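# Load two AA batteries into a remote control's bay

## Task

Insert both AA batteries into the open battery compartment of the remote control, each facing the correct polarity and fully seated so it presses against its spring; moving the remote is allowed.

## Robot and tools

Robot: two arms, left_arm and right_arm, each ending in a parallel two-finger gripper that carries a wrist camera. left_arm sits on the +y side, right_arm on the -y side; these names do not match image left and right. Calibrated base positions in the scene frame: left_arm (+0.008, +0.284, -0.011) m, right_arm (-0.001, -0.271, -0.007) m, both nearly level.

Frames. Scene frame: origin at table-top height, halfway between the nominal bases, a little behind the near table edge; +x points out over the table, +z up, +y toward left_arm. Fixed cameras and the table use it. Each arm reports its hand pose, velocities and targets in its own base frame. Offsets you send are along the axes of that arm's current Hand target. On a gripper, the fingers extend along +z and separate along y; end_effector_position is the point between the pads, just under 1 cm behind the tips.

execute_actions(actions, cameras). actions is a list of actions; each action is a table of up to 15 rows, each row one 1/30 s step; a short table repeats its final row to fill 15 steps. Every row holds 14 numbers in [-1, 1]: left_arm dx, dy, dz, rx, ry, rz, opening, then the same seven for right_arm, even when one arm stays put. The six pose numbers are an offset, not a pose: counted from the Hand target as it was when that action began, with 1.0 = 0.6 m or 180 degrees; rx, ry, rz form one rotation vector. All rows of one action share that start, but the next action starts from the new Hand target, so sending the same offset twice moves twice as far. Six zeros re-request the current Hand target. Opening is absolute: +1 fully open (about 87 mm between pads), +0.5 about 69, 0 about 43, -0.5 about 18, -1 closed. Any number you send for opening is obeyed, so to leave a gripper unchanged resend its present command. cameras: list of names, ["all"], or []; images arrive by default only with an empty actions list.

move(target, speed, blend, opening_speed, blocking, cameras). target is one 14-number row or a list of up to 15 rows, laid out as above; every row is an offset from the same starting Hand targets, not from the previous row. Paths are straight, end together, take at least 0.5 s and stop after 10 s at most. speed: m/s per path, 0.002 to 2.9, default 0.25, rotation capped at twice that in rad/s; one value or one per row. blend (m) rounds corners in a list; 0 stops at each row. opening_speed: per-second rate on the -1 to +1 scale, at least 0.2. Opening changes at later rows are applied only after all arms come to rest there. blocking=false returns after about 0.5 s while motion continues. The result adds a move: line giving the ending (done, off_target, moving, held, fault) and any limits (paced = pose clipped, held = steps withheld). Done means within 10 mm and 2 degrees; neither done nor off_target tells you about contact. Faster moves drift from the path and strike harder; targets beyond a contact press harder.

wait(seconds 0 to 10): lets time pass holding the last commands. stop(): brakes a running move. zoom_image(camera, region): camera is cam_high, cam_low, cam_left_wrist or cam_right_wrist; region [x0, y0, x1, y1] in pixels, top-left origin, at most 504 wide and high; works only on the latest images. finished_scene(scene): give the current scene number; it is final, and the batteries must stay seated with the robot off them.

Cameras: cam_high and cam_low are fixed on a beam behind the arms; the two wrist cameras move with the grippers. All images are 672x504.

Result lines: end_effector_position (m) and end_effector_quat_wxyz in the base frame; Hand target, the pose your next offsets start from; Tool commands; grip_measured on the opening scale; Joint positions (gripper last, 0 closed to 1 open); Joint velocities, possibly summarized as within noise; joint torques (signed toward larger joint values, offset and noisy, joints 1 to 3 wrapping at plus or minus 28 N m); motor temperatures. Joint ranges (rad): waist -2.618 to 3.054, shoulder 0.000 to 3.142, elbow 0.000 to 3.142 (straight at 2.901), wrist pitch -1.571 to 1.571, wrist yaw -1.571 to 1.571, wrist roll -2.094 to 2.094.

Control quirks: each step, commanded orientation is limited to 40 degrees away from the measured one. Grippers often stop short, sag or tilt, especially far out; waiting does not fix it. After each move compare position and orientation, then send the missing distance or rotation as a further offset. Small moves can fail or go sideways. Printed positions may be a few cm off.

Gripping: when fingers touch a part, command roughly 0.04 below the grip_measured reading for a firm hold (less for a gentler one). Pads give about 20 N each; fast closing squeezes harder. Readings may be off by about 1 mm.

Avoid: dropping a battery or the remote, releasing anything still moving, fast impacts, heavy pressing, and anything leaving the table. Do not let the arms, grippers or wrist cameras meet or squeeze each other; the clearance check will not prevent that. Stay clear of the bar under the bases, the plate behind it and the low rail (tops up to about 3 cm above the table). Route paths around an arm's own base, not near it. Loose objects may get nudged occasionally, so recheck them. To end a push, command back past the contact point. Motors heat when holding loads, stretching out, or pushing at unreachable targets: MOTOR HOT appears at 75 °C, at 90 °C the arm folds and idles, at 100 °C it collapses. Keep rests short and arms relaxed. The scene keeps running while you compose replies.

Each tool is called after "Call:" in YAML: its name, and indented under it one key for each argument.

## Session

Call:
execute_actions:
  actions: []

Scene clock: 0.00 s.
left_arm: end_effector_position=(+0.3860, +0.0408, +0.0621) grip_measured=+0.969 end_effector_quat_wxyz=(+0.604, -0.089, +0.786, +0.098) | right_arm: end_effector_position=(+0.3880, -0.0126, +0.0635) grip_measured=+1.000 end_effector_quat_wxyz=(+0.593, +0.050, +0.803, -0.013)
Joint positions: left_arm=[-0.018 1.587 0.352 0.971 -0.282 -0.028 0.984] | right_arm=[-0.005 1.529 0.372 0.855 0.075 0.064 1]
Joint velocities: within noise
Joint torques (N m): no reading
Motor temperatures (°C): left_arm=[22 28 27 23 20 21 23] | right_arm=[24 29 26 21 22 22 24]
Heat: left arm: 28 °C; right arm: 29 °C.
Hand target: left_arm +0.3895, +0.0418, +0.0690; +0.612, -0.092, +0.779, +0.098 | right_arm +0.3933, -0.0137, +0.0744; +0.607, +0.052, +0.793, -0.013
Tool commands: left_gripper/opening=+1.0 right_gripper/opening=+1.0

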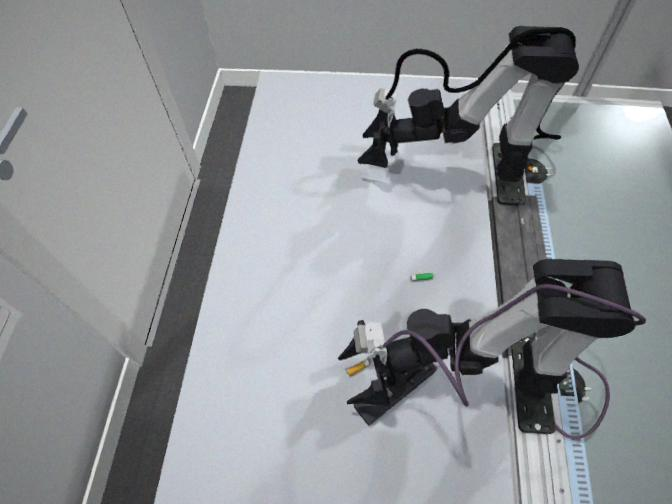

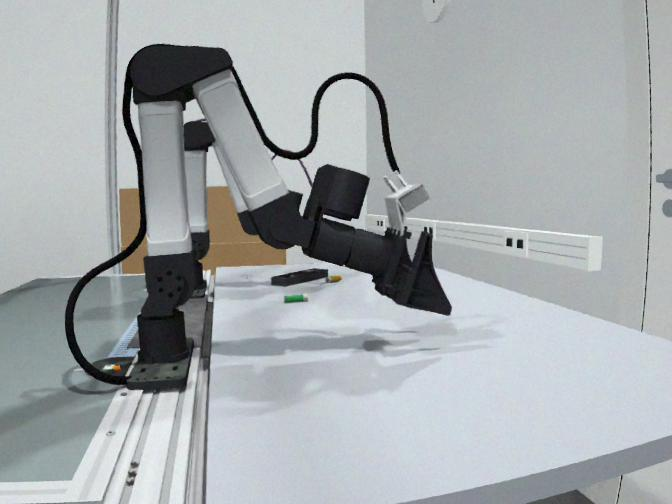

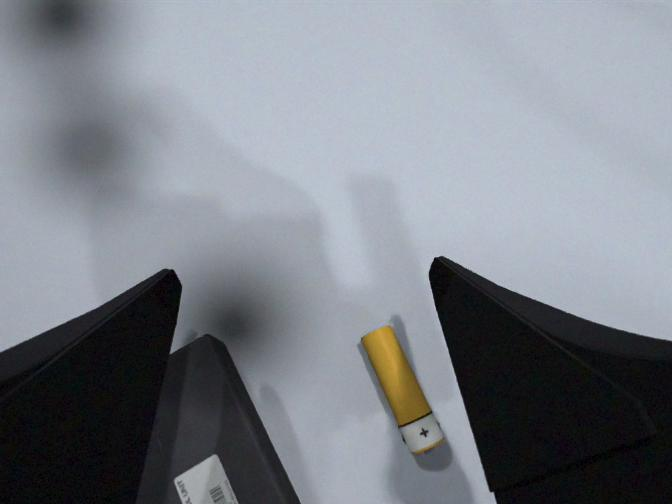

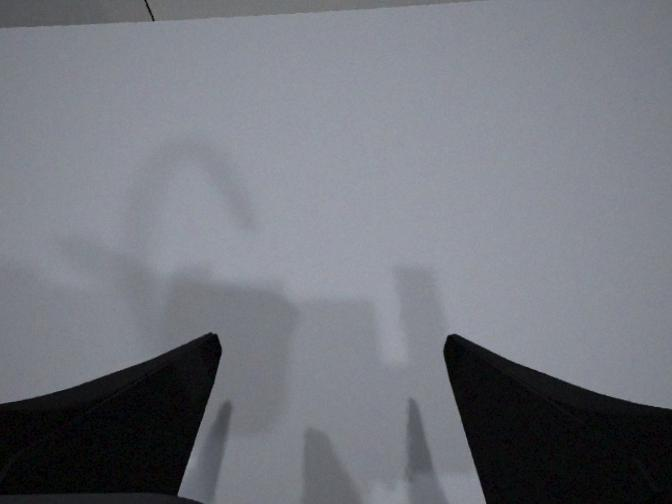

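Call:
move:
  target: [-0.274,0.104,-0.342,0.067,0.421,0.063,1,-0.117,0.34,-0.313,-0.009,0.415,-0.035,1]
  cameras: ["all"]

Scene clock: 15.47 s.
left_arm: end_effector_position=(+0.2184, +0.0498, +0.2753) grip_measured=+0.969 end_effector_quat_wxyz=(+0.190, -0.002, +0.981, +0.044) | right_arm: end_effector_position=(+0.2510, +0.1967, +0.1905) grip_measured=+1.000 end_effector_quat_wxyz=(+0.035, -0.002, +0.999, +0.020)
Joint positions: left_arm=[0.177 1.355 1.752 -1.575 -0.019 0.176 0.984] | right_arm=[0.596 1.846 1.905 -1.55 0.007 0.591 1]
Joint torques (N m): left_arm=[0.23 -2.82 6.68 1.23 0.12 0] | right_arm=[0.57 -8.84 7.61 0.4 -0.22 0.16]
Heat: left arm: 30 °C; right arm: 30 °C.
Hand target: left_arm +0.2195, +0.0513, +0.2789; +0.000, -0.001, +1.000, +0.001 | right_arm +0.2507, +0.2002, +0.1996; +0.001, +0.000, +1.000, +0.000
Off the commanded pose: left_arm 0.004 m, 23 deg | right_arm 0.010 m, 4 deg.
joint sent to its limit (left arm) — joint 4 (wrist pitch), lower limit. The joint targets are off in orientation, not in position.
joint sent to its limit (right arm) — joint 4 (wrist pitch), lower limit. The joint targets are off in orientation, not in position.
move: off_target (left_arm, right_arm)

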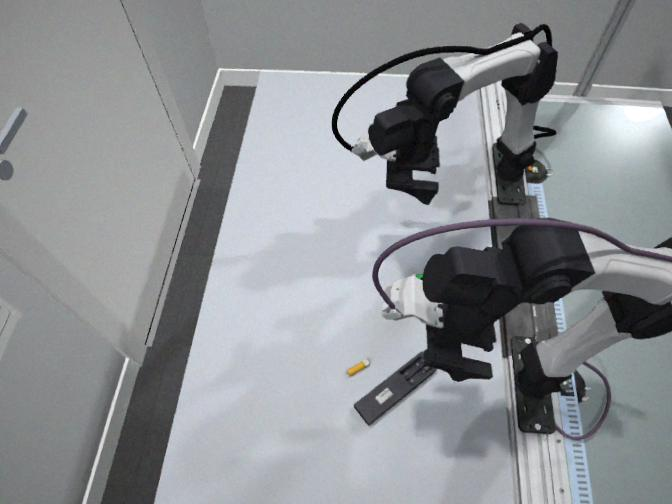

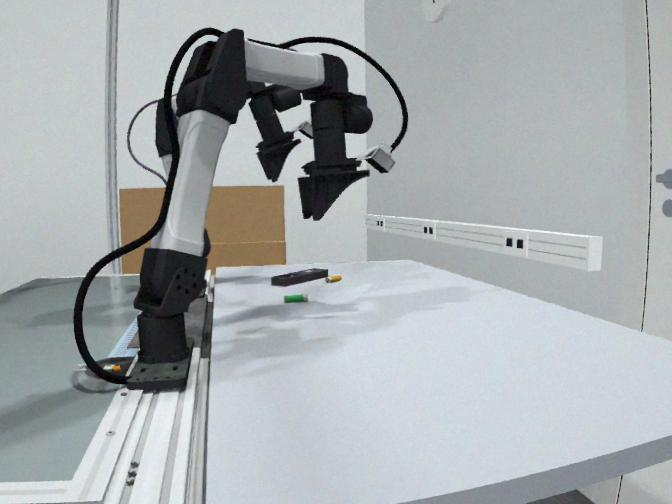

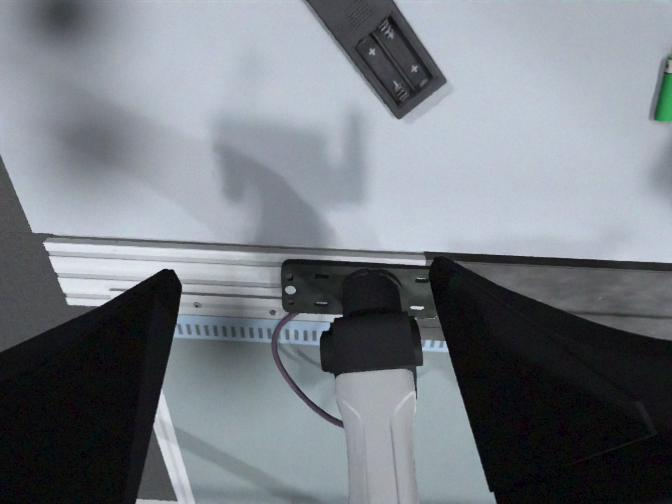

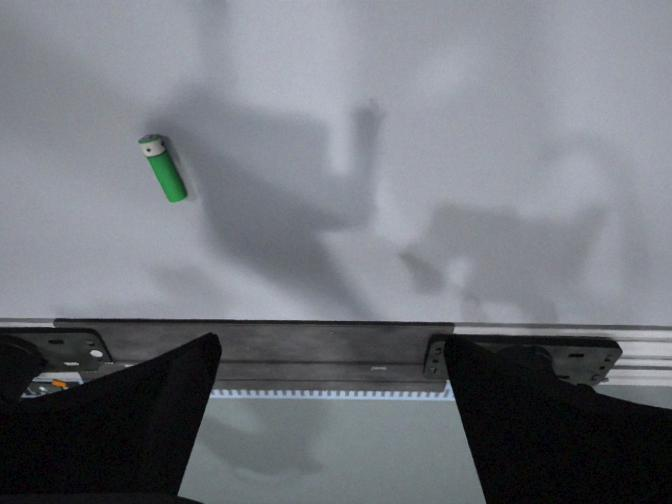

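Call:
zoom_image:
  camera: "cam_left_wrist"
  region: [290, 0, 470, 130]

Call:
move:
  target: [-0.13,0.0,0.13,0,0,0,1,0,0,0,0,0,0,1]
  cameras: ["all"]

Call:
zoom_image:
  camera: "cam_high"
  region: [330, 240, 470, 440]

Scaled by 2.800.

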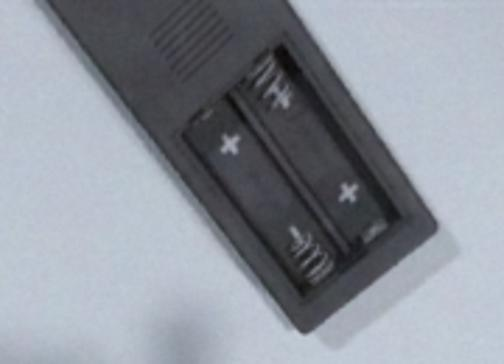

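Scene clock: 20.70 s.
left_arm: end_effector_position=(+0.2913, +0.0550, +0.1955) grip_measured=+0.969 end_effector_quat_wxyz=(+0.028, +0.003, +0.999, +0.014) | right_arm: end_effector_position=(+0.2510, +0.1969, +0.1905) grip_measured=+1.000 end_effector_quat_wxyz=(+0.035, -0.002, +0.999, +0.020)
Joint positions: left_arm=[0.153 1.808 1.877 -1.579 -0.019 0.16 0.984] | right_arm=[0.596 1.846 1.905 -1.55 0.006 0.591 1]
Joint torques (N m): left_arm=[-0.72 -7.53 7.99 0.57 0.22 -0.18] | right_arm=[0.57 -8.84 7.58 0.4 -0.2 0.14]
Heat: left arm: 30 °C; right arm: 31 °C.
Hand target: left_arm +0.2975, +0.0515, +0.2008; +0.000, -0.001, +1.000, +0.000 | right_arm +0.2507, +0.2003, +0.1996; +0.001, +0.000, +1.000, +0.000
Off the commanded pose: left_arm 0.009 m, 4 deg | right_arm 0.010 m, 5 deg.
joint read past its limit (left arm) — joint 4 (wrist pitch), lower limit.
joint sent to its limit (left arm) — joint 4 (wrist pitch), lower limit. The joint targets are off in orientation, not in position.
joint sent to its limit (right arm) — joint 4 (wrist pitch), lower limit. The joint targets are off in orientation, not in position.
move: off_target (left_arm, right_arm)

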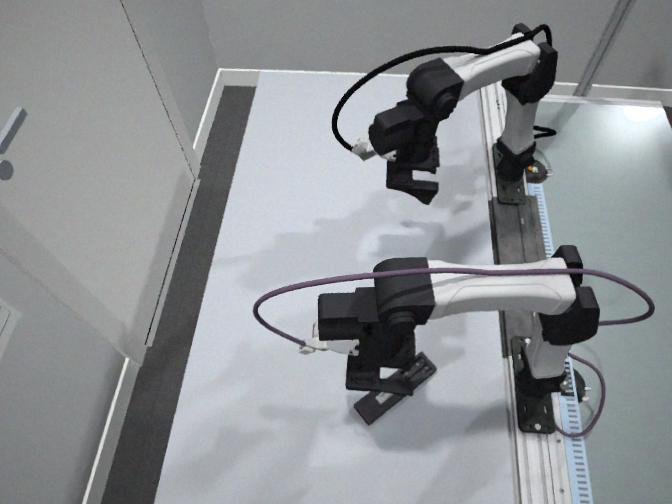

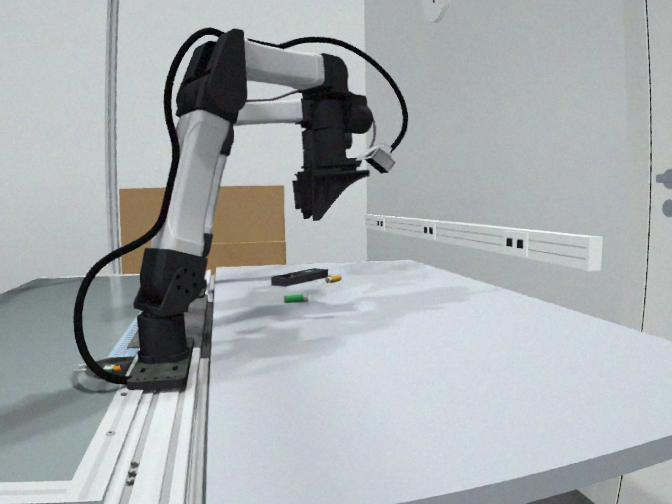

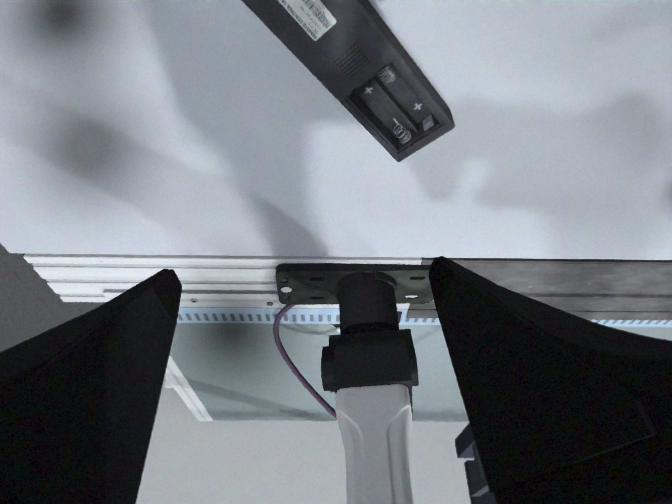

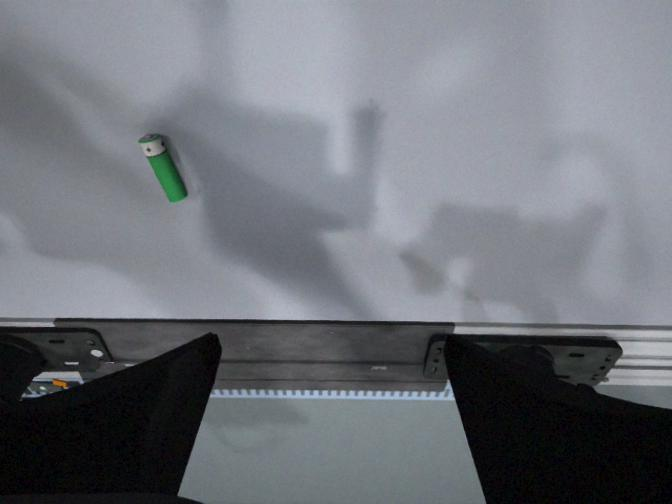

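Scaled by 2.520.

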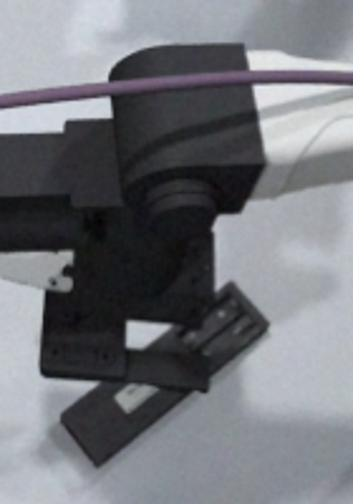

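Call:
move:
  target: [-0.1,0.3,0,0,0,0,1,0.057,0.217,0.183,0,0,-0.078,0.3]
  cameras: ["all"]

Call:
zoom_image:
  camera: "cam_high"
  region: [330, 240, 470, 440]

Scene clock: 50.83 s.
left_arm: end_effector_position=(+0.3523, +0.2283, +0.1988) grip_measured=+0.969 end_effector_quat_wxyz=(+0.103, +0.000, +0.992, +0.066) | right_arm: end_effector_position=(+0.2110, +0.3249, +0.0821) grip_measured=+0.300 end_effector_quat_wxyz=(-0.009, -0.130, +0.991, -0.014)
Joint positions: left_arm=[0.521 2.183 2.438 -1.58 -0.011 0.521 0.984] | right_arm=[0.931 2.199 1.973 -1.377 0.006 0.67 0.65]
Joint torques (N m): left_arm=[-0.54 -9.55 7.98 1.03 0.08 -0.02] | right_arm=[-0.05 -11.77 7.75 0.32 -0.11 0.16]
Motor temperatures (°C): left_arm=[22 35 33 24 20 21 23] | right_arm=[24 34 28 22 22 22 24]
Heat: left arm: 35 °C; right arm: 34 °C.
Hand target: left_arm +0.3573, +0.2315, +0.2010; +0.000, -0.001, +1.000, +0.000 | right_arm +0.2169, +0.3305, +0.0899; +0.001, -0.122, +0.993, +0.000
Off the commanded pose: left_arm 0.006 m, 14 deg | right_arm 0.011 m, 2 deg.
joint read past its limit (left arm) — joint 4 (wrist pitch), lower limit.
joint sent to its limit (left arm) — joint 4 (wrist pitch), lower limit. The joint targets are off in orientation, not in position.
move: off_target (left_arm, right_arm)

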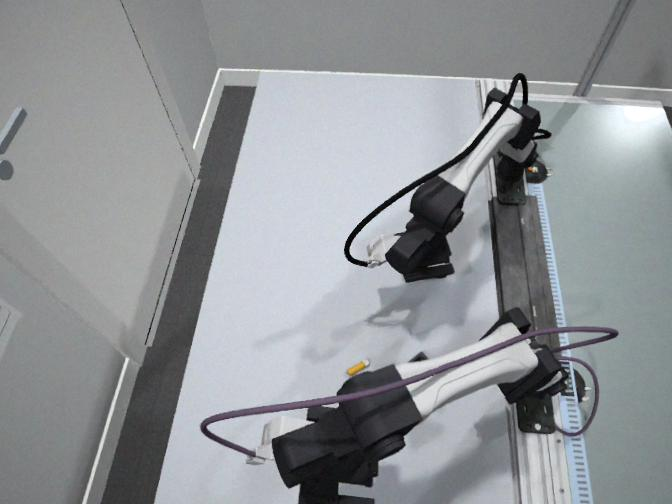

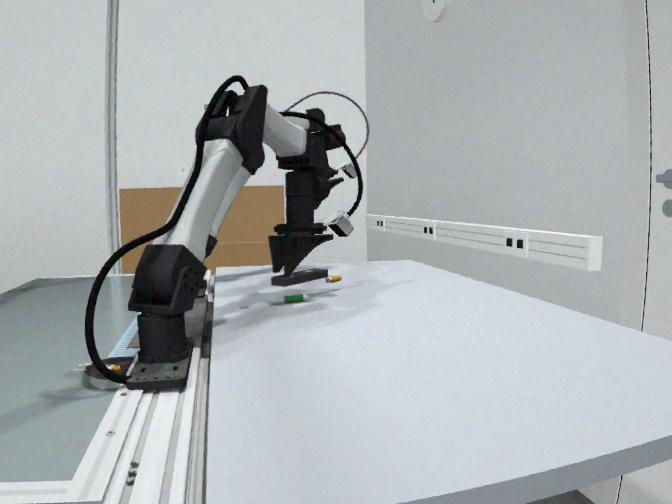

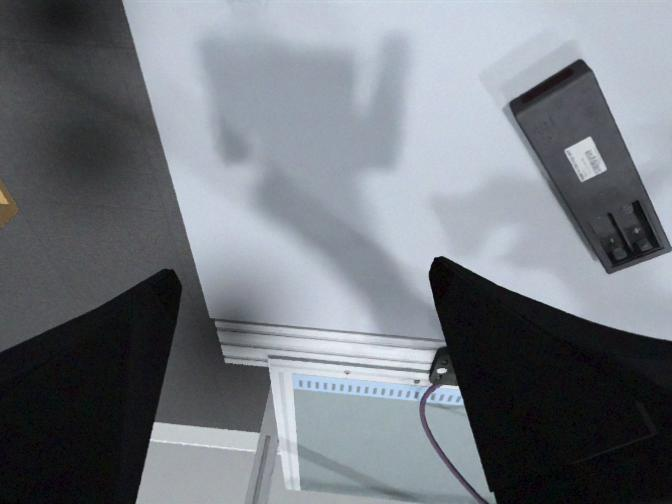

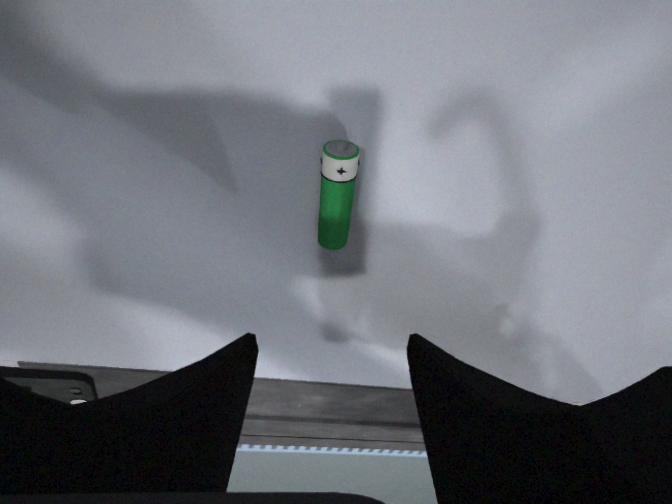

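Scaled by 2.520.

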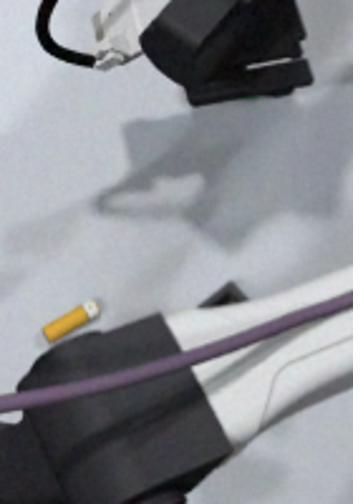

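Call:
move:
  target: [-0.0,0.2,0,0,0,0,1,-0.04,0.003,0.06,0,0,0,0]
  cameras: ["cam_right_wrist","cam_high"]

Scene clock: 55.80 s.
left_arm: end_effector_position=(+0.3512, +0.3455, +0.1985) grip_measured=+0.969 end_effector_quat_wxyz=(+0.148, +0.017, +0.979, +0.140) | right_arm: end_effector_position=(+0.2312, +0.3337, +0.0489) grip_measured=+0.000 end_effector_quat_wxyz=(-0.008, -0.123, +0.992, -0.012)
Joint positions: left_arm=[0.716 2.43 2.844 -1.574 -0.01 0.752 0.984] | right_arm=[0.905 2.288 1.989 -1.301 0.006 0.658 0.5]
Joint torques (N m): left_arm=[-0.59 -10.85 7.23 1.46 -0.02 -0.01] | right_arm=[-0.4 -11.74 7.8 0.36 -0.11 -0.03]
Heat: left arm: 36 °C; right arm: 35 °C.
Hand target: left_arm +0.3572, +0.3515, +0.2011; +0.000, +0.000, +1.000, +0.001 | right_arm +0.2398, +0.3381, +0.0539; +0.001, -0.122, +0.993, +0.000
Off the commanded pose: left_arm 0.009 m, 24 deg | right_arm 0.011 m, 2 deg.
elbow stopped short (left arm): the move would have taken joint 3 (elbow) straighter than the controller allows.
move: off_target (left_arm, right_arm)
Images, in order (width x height): cam_high 672x504, cam_right_wrist 672x504.

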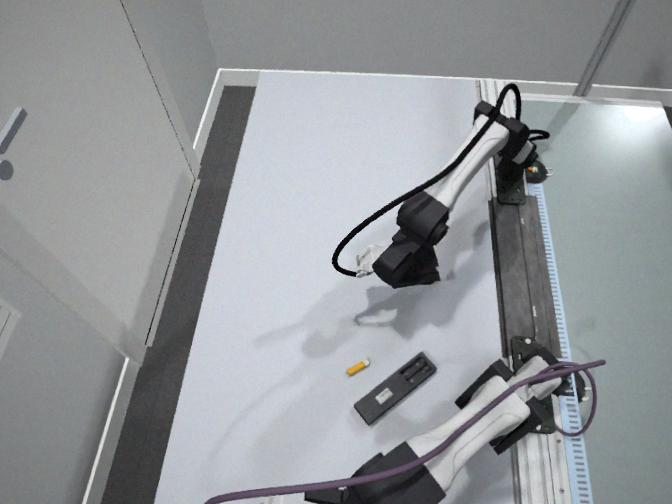

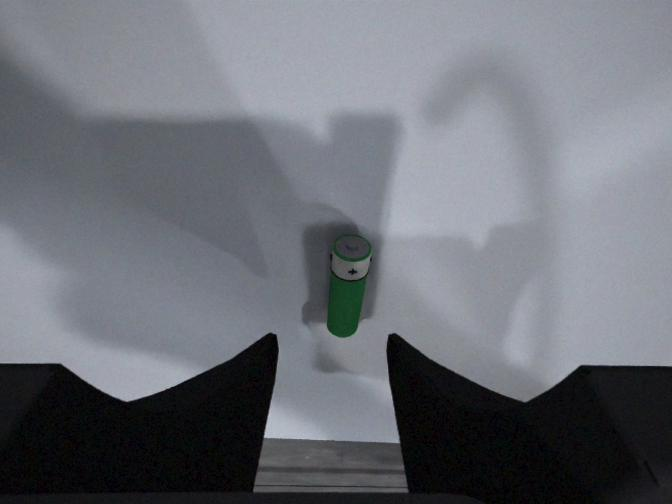

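Call:
move:
  target: [0,0,0,0,0,0,1,0,-0.008,0.042,0,0,0,0]
  speed: 0.1
  cameras: ["cam_right_wrist","cam_high"]

Call:
zoom_image:
  camera: "cam_high"
  region: [330, 330, 450, 440]

Scene clock: 61.33 s.
left_arm: end_effector_position=(+0.3512, +0.3456, +0.1985) grip_measured=+0.969 end_effector_quat_wxyz=(+0.148, +0.017, +0.979, +0.140) | right_arm: end_effector_position=(+0.2377, +0.3364, +0.0304) grip_measured=+0.000 end_effector_quat_wxyz=(+0.003, -0.124, +0.992, -0.001)
Joint positions: left_arm=[0.716 2.43 2.844 -1.574 -0.01 0.753 0.984] | right_arm=[0.897 2.288 1.92 -1.2 0.006 0.649 0.5]
Joint torques (N m): left_arm=[-0.8 -10.47 7.6 1.44 0 -0.05] | right_arm=[-0.49 -11.93 4.86 0.43 -0.11 -0.03]
Heat: left arm: 38 °C; right arm: 36 °C.
Hand target: left_arm +0.3572, +0.3515, +0.2011; +0.000, +0.000, +1.000, +0.001 | right_arm +0.2411, +0.3334, +0.0286; +0.001, -0.122, +0.993, +0.000
Off the commanded pose: left_arm 0.009 m, 24 deg | right_arm 0.005 m, 0 deg.
elbow stopped short (left arm): the move would have taken joint 3 (elbow) straighter than the controller allows.
move: off_target (left_arm)
Images, in order (width x height): cam_high 672x504, cam_right_wrist 672x504.

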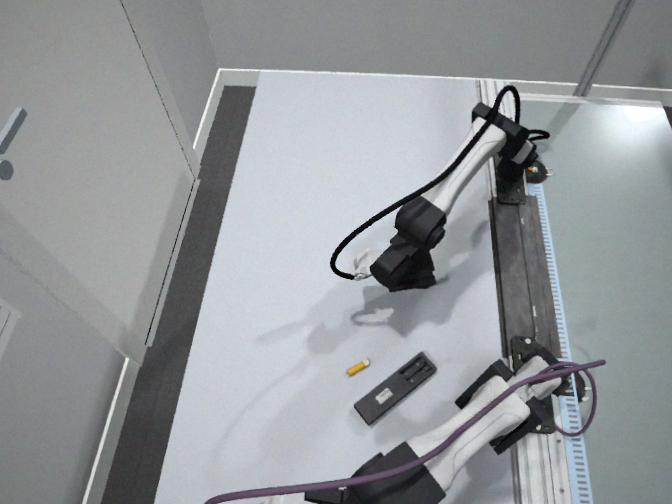

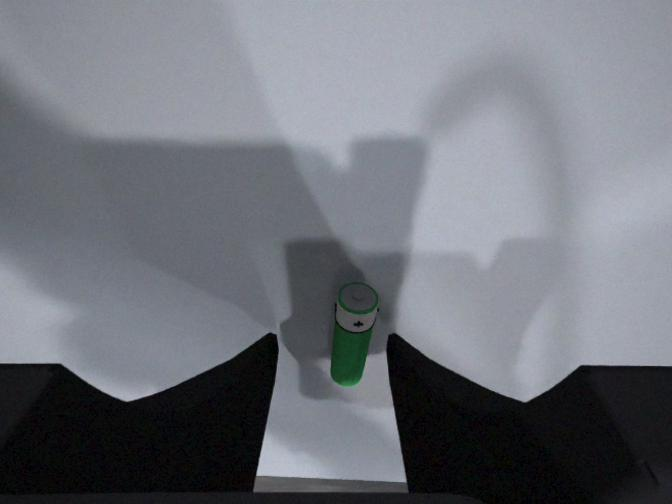

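Scaled by 4.200.

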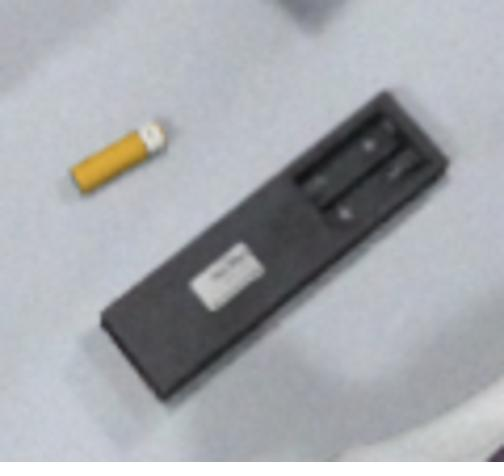

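Call:
move:
  target:
    - [0,0,0,0,0,0,1,0,-0.007,0.014,0,0,0,0]
    - [0,0,0,0,0,0,1,0,-0.007,0.014,0,0,0,-0.7]
  speed: 0.1
  opening_speed: 0.8
  cameras: ["cam_right_wrist"]

Scene clock: 66.87 s.
left_arm: end_effector_position=(+0.3512, +0.3456, +0.1985) grip_measured=+0.969 end_effector_quat_wxyz=(+0.148, +0.017, +0.979, +0.140) | right_arm: end_effector_position=(+0.2379, +0.3368, +0.0225) grip_measured=-0.581 end_effector_quat_wxyz=(-0.001, -0.125, +0.992, +0.008)
Joint positions: left_arm=[0.716 2.43 2.844 -1.574 -0.01 0.753 0.984] | right_arm=[0.89 2.288 1.888 -1.161 -0.012 0.64 0.21]
Joint torques (N m): left_arm=[-0.58 -10.7 7.5 1.46 -0.04 0.01] | right_arm=[-0.54 -12.38 4.07 0.42 0.1 -0.03]
Heat: left arm: 39 °C; right arm: 37 °C.
Hand target: left_arm +0.3572, +0.3515, +0.2011; +0.000, +0.000, +1.000, +0.001 | right_arm +0.2421, +0.3294, +0.0203; +0.001, -0.122, +0.993, +0.000
Off the commanded pose: left_arm 0.009 m, 24 deg | right_arm 0.009 m, 1 deg.
elbow stopped short (left arm): the move would have taken joint 3 (elbow) straighter than the controller allows.
move: off_target (left_arm)
Images, in order (width x height): cam_right_wrist 672x504.

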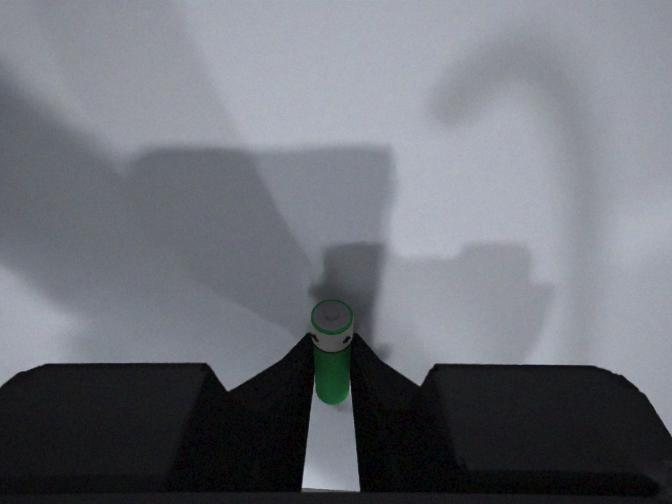

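Call:
move:
  target:
    - [0,0,0,0,0,0,1,0,0,-0.14,0,0,0,-0.7]
    - [0,0,0,0,0,0,1,-0.113,0.303,-0.14,0,0,-0.13,-0.7]
  cameras: ["all"]

Scene clock: 79.53 s.
left_arm: end_effector_position=(+0.3512, +0.3456, +0.1985) grip_measured=+0.969 end_effector_quat_wxyz=(+0.148, +0.017, +0.979, +0.140) | right_arm: end_effector_position=(+0.2592, +0.5161, +0.0957) grip_measured=-0.581 end_effector_quat_wxyz=(+0.180, -0.287, +0.924, +0.177)
Joint positions: left_arm=[0.716 2.43 2.844 -1.574 -0.01 0.753 0.984] | right_arm=[1.071 2.675 2.838 -1.224 -0.004 0.47 0.21]
Joint torques (N m): left_arm=[-0.92 -10.74 7.36 1.52 -0.04 -0.08] | right_arm=[0.29 -14.11 8.1 1.48 -0.12 -0.03]
Motor temperatures (°C): left_arm=[22 42 33 26 20 21 23] | right_arm=[24 39 29 21 22 22 25]
Heat: left arm: 42 °C; right arm: 39 °C.
Hand target: left_arm +0.3572, +0.3515, +0.2011; +0.000, +0.000, +1.000, +0.001 | right_arm +0.2637, +0.5221, +0.1044; +0.001, -0.321, +0.947, +0.000
Off the commanded pose: left_arm 0.009 m, 24 deg | right_arm 0.011 m, 29 deg.
elbow stopped short (left arm): the move would have taken joint 3 (elbow) straighter than the controller allows.
elbow stopped short (right arm): the move would have taken joint 3 (elbow) straighter than the controller allows.
move: off_target (left_arm, right_arm)

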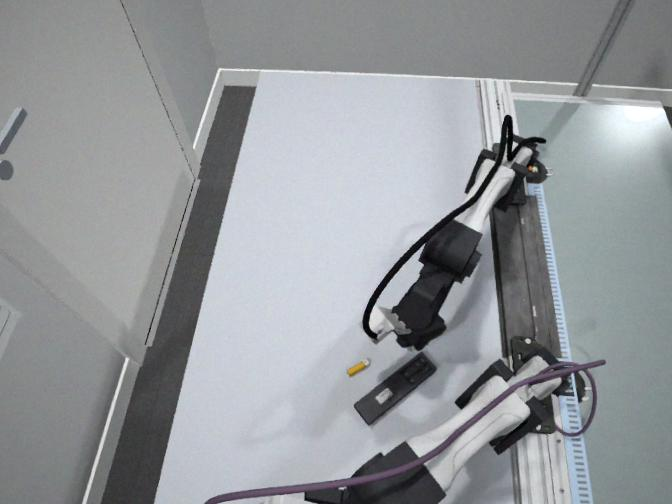

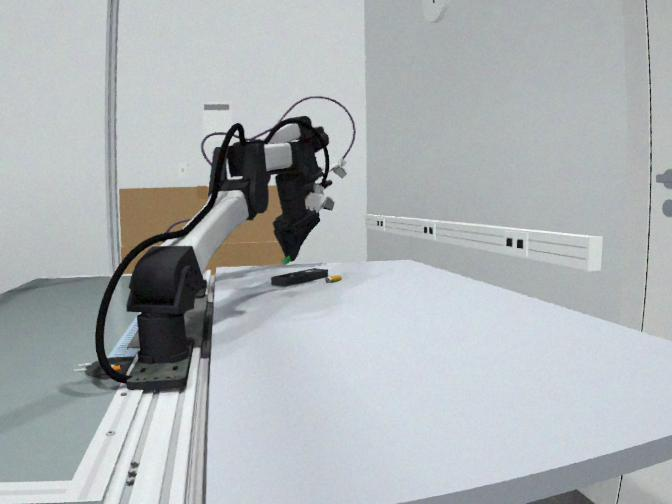

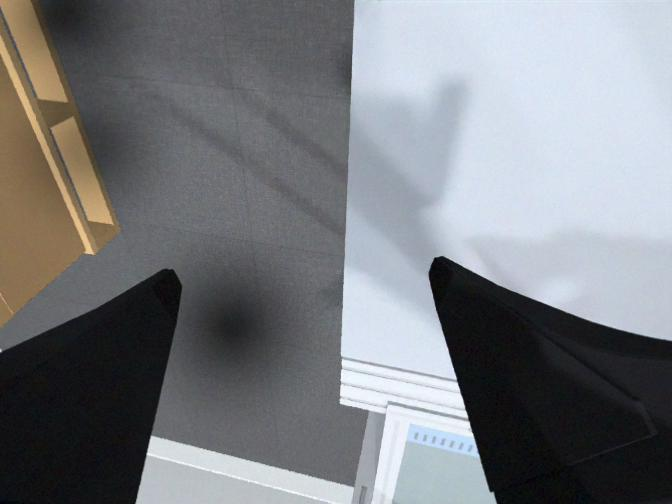

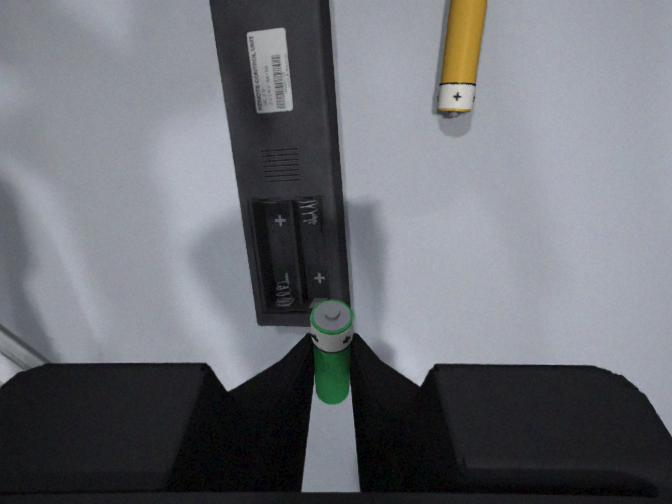

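Call:
move:
  target:
    - [0,0,0,0,0,0,1,0.393,-0.475,-0.03,0,0,0,-0.7]
    - [0.128,-0.585,0.118,0,0,-0.2,1,0.393,-0.475,-0.03,0,0,0,-0.7]
  cameras: ["all"]

Scene clock: 93.10 s.
left_arm: end_effector_position=(+0.2780, +0.0031, +0.1239) grip_measured=+0.969 end_effector_quat_wxyz=(-0.019, -0.304, +0.952, +0.011) | right_arm: end_effector_position=(+0.2517, +0.1584, +0.1125) grip_measured=-0.581 end_effector_quat_wxyz=(-0.008, -0.319, +0.948, +0.003)
Joint positions: left_arm=[0.08 1.766 1.524 -1.37 -0.013 -0.538 0.984] | right_arm=[0.567 1.841 1.574 -1.319 -0.01 -0.082 0.21]
Joint torques (N m): left_arm=[-0.44 -9.76 5.26 0.56 0.18 -0.18] | right_arm=[0.1 -11.81 4.94 0.19 0.01 -0.04]
Heat: left arm: 44 °C; right arm: 40 °C.
Hand target: left_arm +0.2807, +0.0005, +0.1299; +0.000, -0.310, +0.951, +0.001 | right_arm +0.2494, +0.1525, +0.1223; +0.001, -0.321, +0.947, +0.000
Off the commanded pose: left_arm 0.007 m, 3 deg | right_arm 0.012 m, 1 deg.
elbow stopped short (left arm): the move would have taken joint 3 (elbow) straighter than the controller allows.
move: off_target (left_arm, right_arm)

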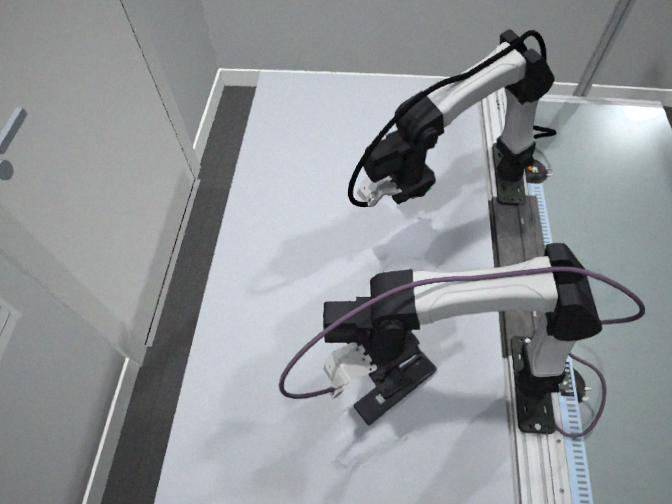

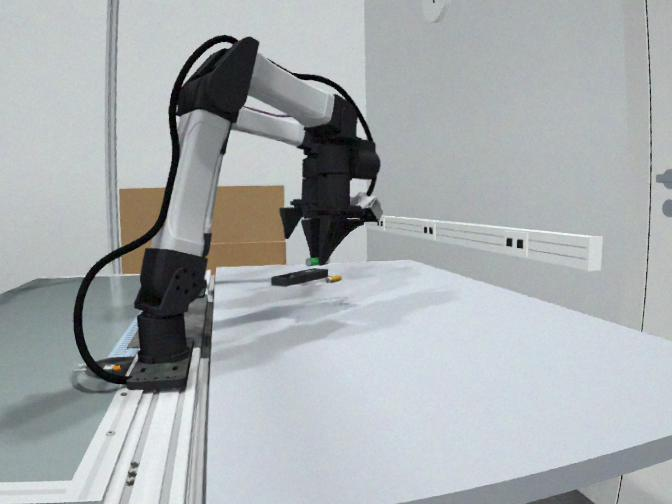

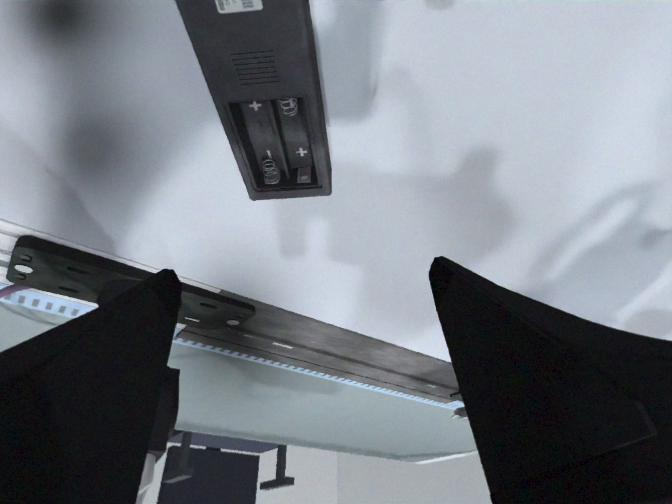

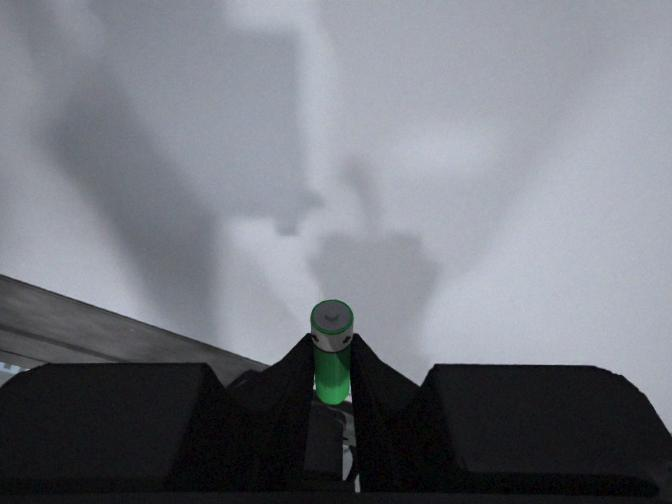

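Call:
move:
  target: [-0.117,0.035,0.08,0,0,-0.01,1,0,0,0,0,0,0,-0.7]
  cameras: ["cam_high","cam_low","cam_left_wrist"]

Scene clock: 103.27 s.
left_arm: end_effector_position=(+0.3139, +0.0564, +0.0787) grip_measured=+0.969 end_effector_quat_wxyz=(-0.019, -0.328, +0.945, +0.008) | right_arm: end_effector_position=(+0.2517, +0.1584, +0.1125) grip_measured=-0.581 end_effector_quat_wxyz=(-0.008, -0.319, +0.948, +0.003)
Joint positions: left_arm=[0.227 1.942 1.572 -1.239 -0.011 -0.441 0.984] | right_arm=[0.567 1.841 1.574 -1.319 -0.01 -0.082 0.21]
Joint torques (N m): left_arm=[-0.16 -8.42 8.24 0.57 0.16 0] | right_arm=[0.1 -11.81 4.96 0.19 0.01 -0.04]
Heat: left arm: 44 °C; right arm: 42 °C.
Hand target: left_arm +0.3251, +0.0589, +0.0820; +0.000, -0.324, +0.946, +0.001 | right_arm +0.2494, +0.1525, +0.1223; +0.001, -0.321, +0.947, +0.000
Off the commanded pose: left_arm 0.012 m, 2 deg | right_arm 0.012 m, 1 deg.
move: off_target (left_arm, right_arm)
Images, in order (width x height): cam_high 672x504, cam_low 672x504, cam_left_wrist 672x504.

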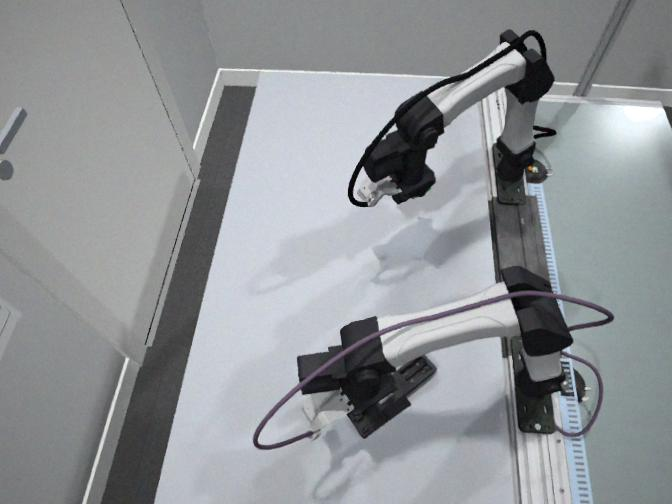

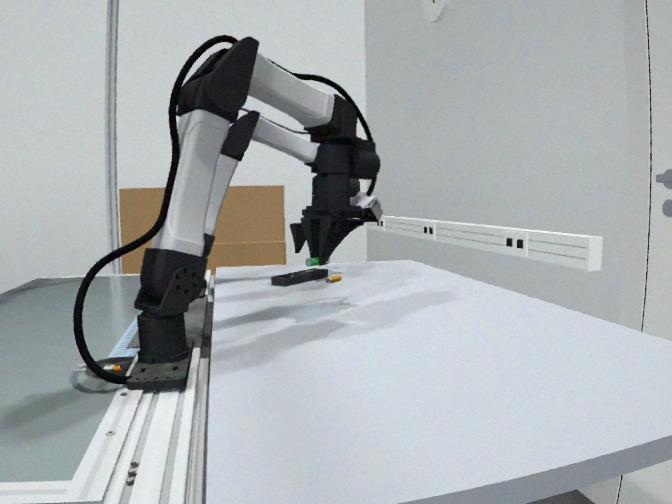

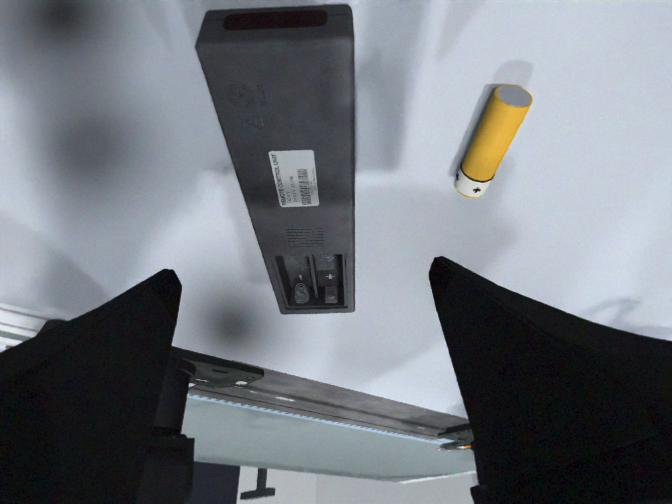

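Call:
move:
  target: [0,0.003,0.04,0,0,0,0.5,0,0,0,0,0,0,-0.7]
  cameras: ["cam_left_wrist"]

Scene clock: 107.93 s.
left_arm: end_effector_position=(+0.3217, +0.0584, +0.0630) grip_measured=+0.500 end_effector_quat_wxyz=(-0.001, -0.326, +0.945, +0.006) | right_arm: end_effector_position=(+0.2517, +0.1584, +0.1125) grip_measured=-0.581 end_effector_quat_wxyz=(-0.008, -0.319, +0.948, +0.003)
Joint positions: left_arm=[0.227 1.948 1.522 -1.148 -0.011 -0.436 0.75] | right_arm=[0.567 1.841 1.574 -1.319 -0.01 -0.082 0.21]
Joint torques (N m): left_arm=[0.24 -7.83 5.35 0.7 0.16 -0.04] | right_arm=[0.12 -11.81 4.94 0.19 0.01 -0.04]
Heat: left arm: 43 °C; right arm: 42 °C.
Hand target: left_arm +0.3240, +0.0603, +0.0580; +0.000, -0.324, +0.946, +0.001 | right_arm +0.2494, +0.1525, +0.1223; +0.001, -0.321, +0.947, +0.000
Off the commanded pose: left_arm 0.006 m, 1 deg | right_arm 0.012 m, 1 deg.
move: off_target (right_arm)
Images, in order (width x height): cam_left_wrist 672x504.

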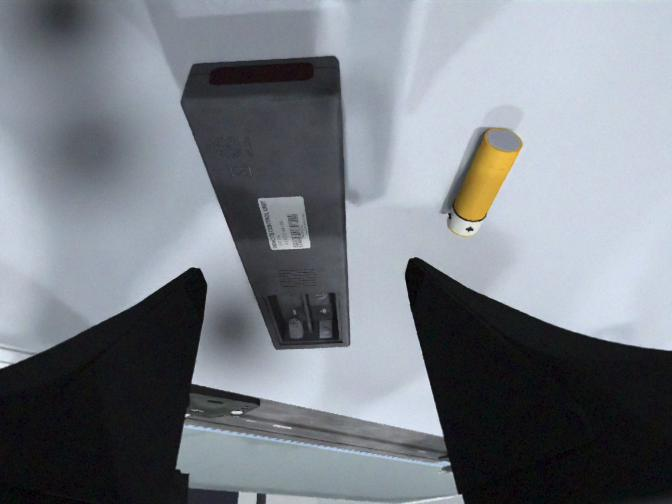

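Call:
move:
  target:
    - [0,0.012,0.055,0,0,0,0.5,0,0,0,0,0,0,-0.7]
    - [0,0.012,0.055,0,0,0,-0.25,0,0,0,0,0,0,-0.7]
  speed: 0.1
  opening_speed: 0.5
  cameras: ["all"]

Scene clock: 114.07 s.
left_arm: end_effector_position=(+0.3174, +0.0638, +0.0292) grip_measured=+0.061 end_effector_quat_wxyz=(-0.002, -0.324, +0.946, +0.006) | right_arm: end_effector_position=(+0.2517, +0.1584, +0.1125) grip_measured=-0.581 end_effector_quat_wxyz=(-0.008, -0.319, +0.948, +0.003)
Joint positions: left_arm=[0.244 1.972 1.417 -1.022 -0.011 -0.417 0.531] | right_arm=[0.567 1.841 1.574 -1.319 -0.01 -0.082 0.21]
Joint torques (N m): left_arm=[0.55 -8.06 5.5 0.69 0.16 -0.05] | right_arm=[0.1 -11.81 4.94 0.19 0.01 -0.04]
Heat: left arm: 43 °C; right arm: 43 °C.
Hand target: left_arm +0.3196, +0.0660, +0.0250; +0.000, -0.324, +0.946, +0.001 | right_arm +0.2494, +0.1525, +0.1223; +0.001, -0.321, +0.947, +0.000
Off the commanded pose: left_arm 0.005 m, 1 deg | right_arm 0.012 m, 1 deg.
move: off_target (right_arm)

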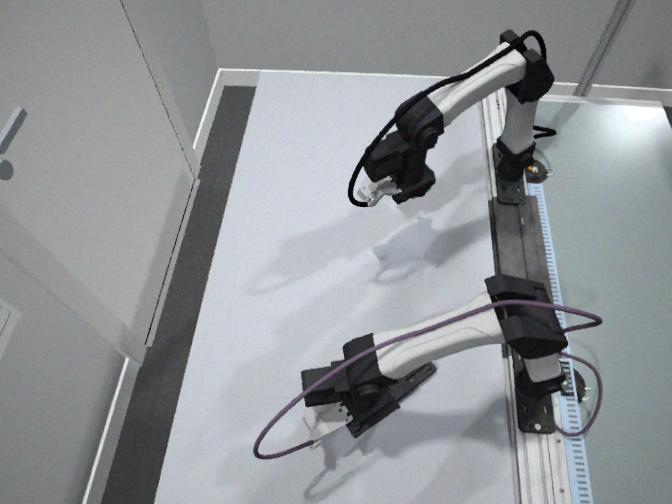

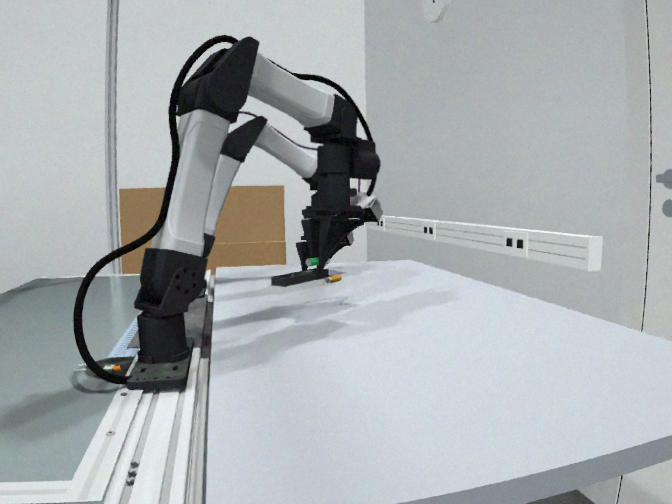

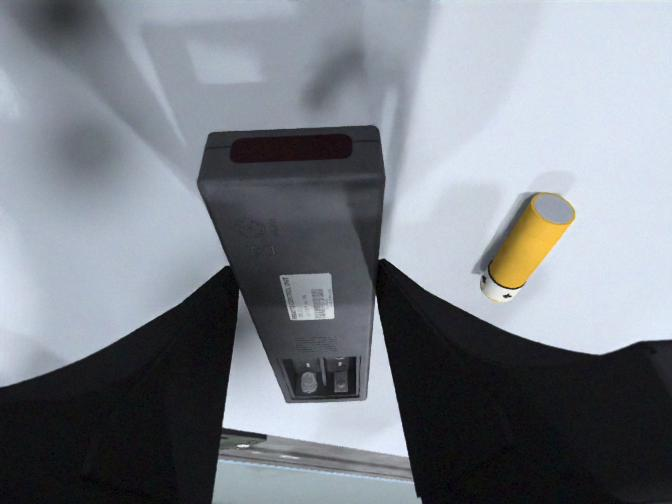

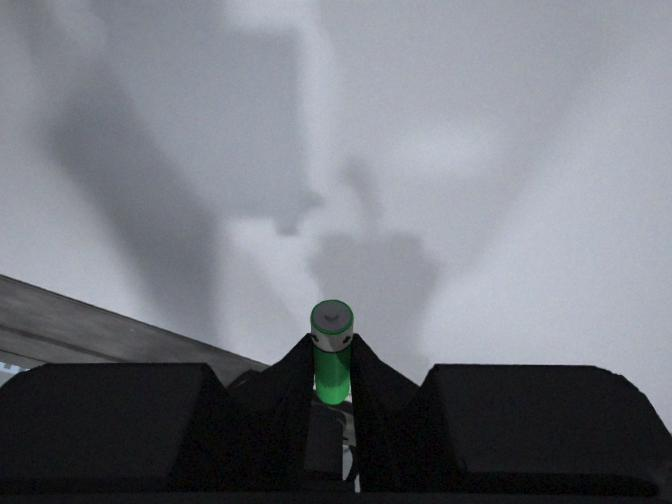

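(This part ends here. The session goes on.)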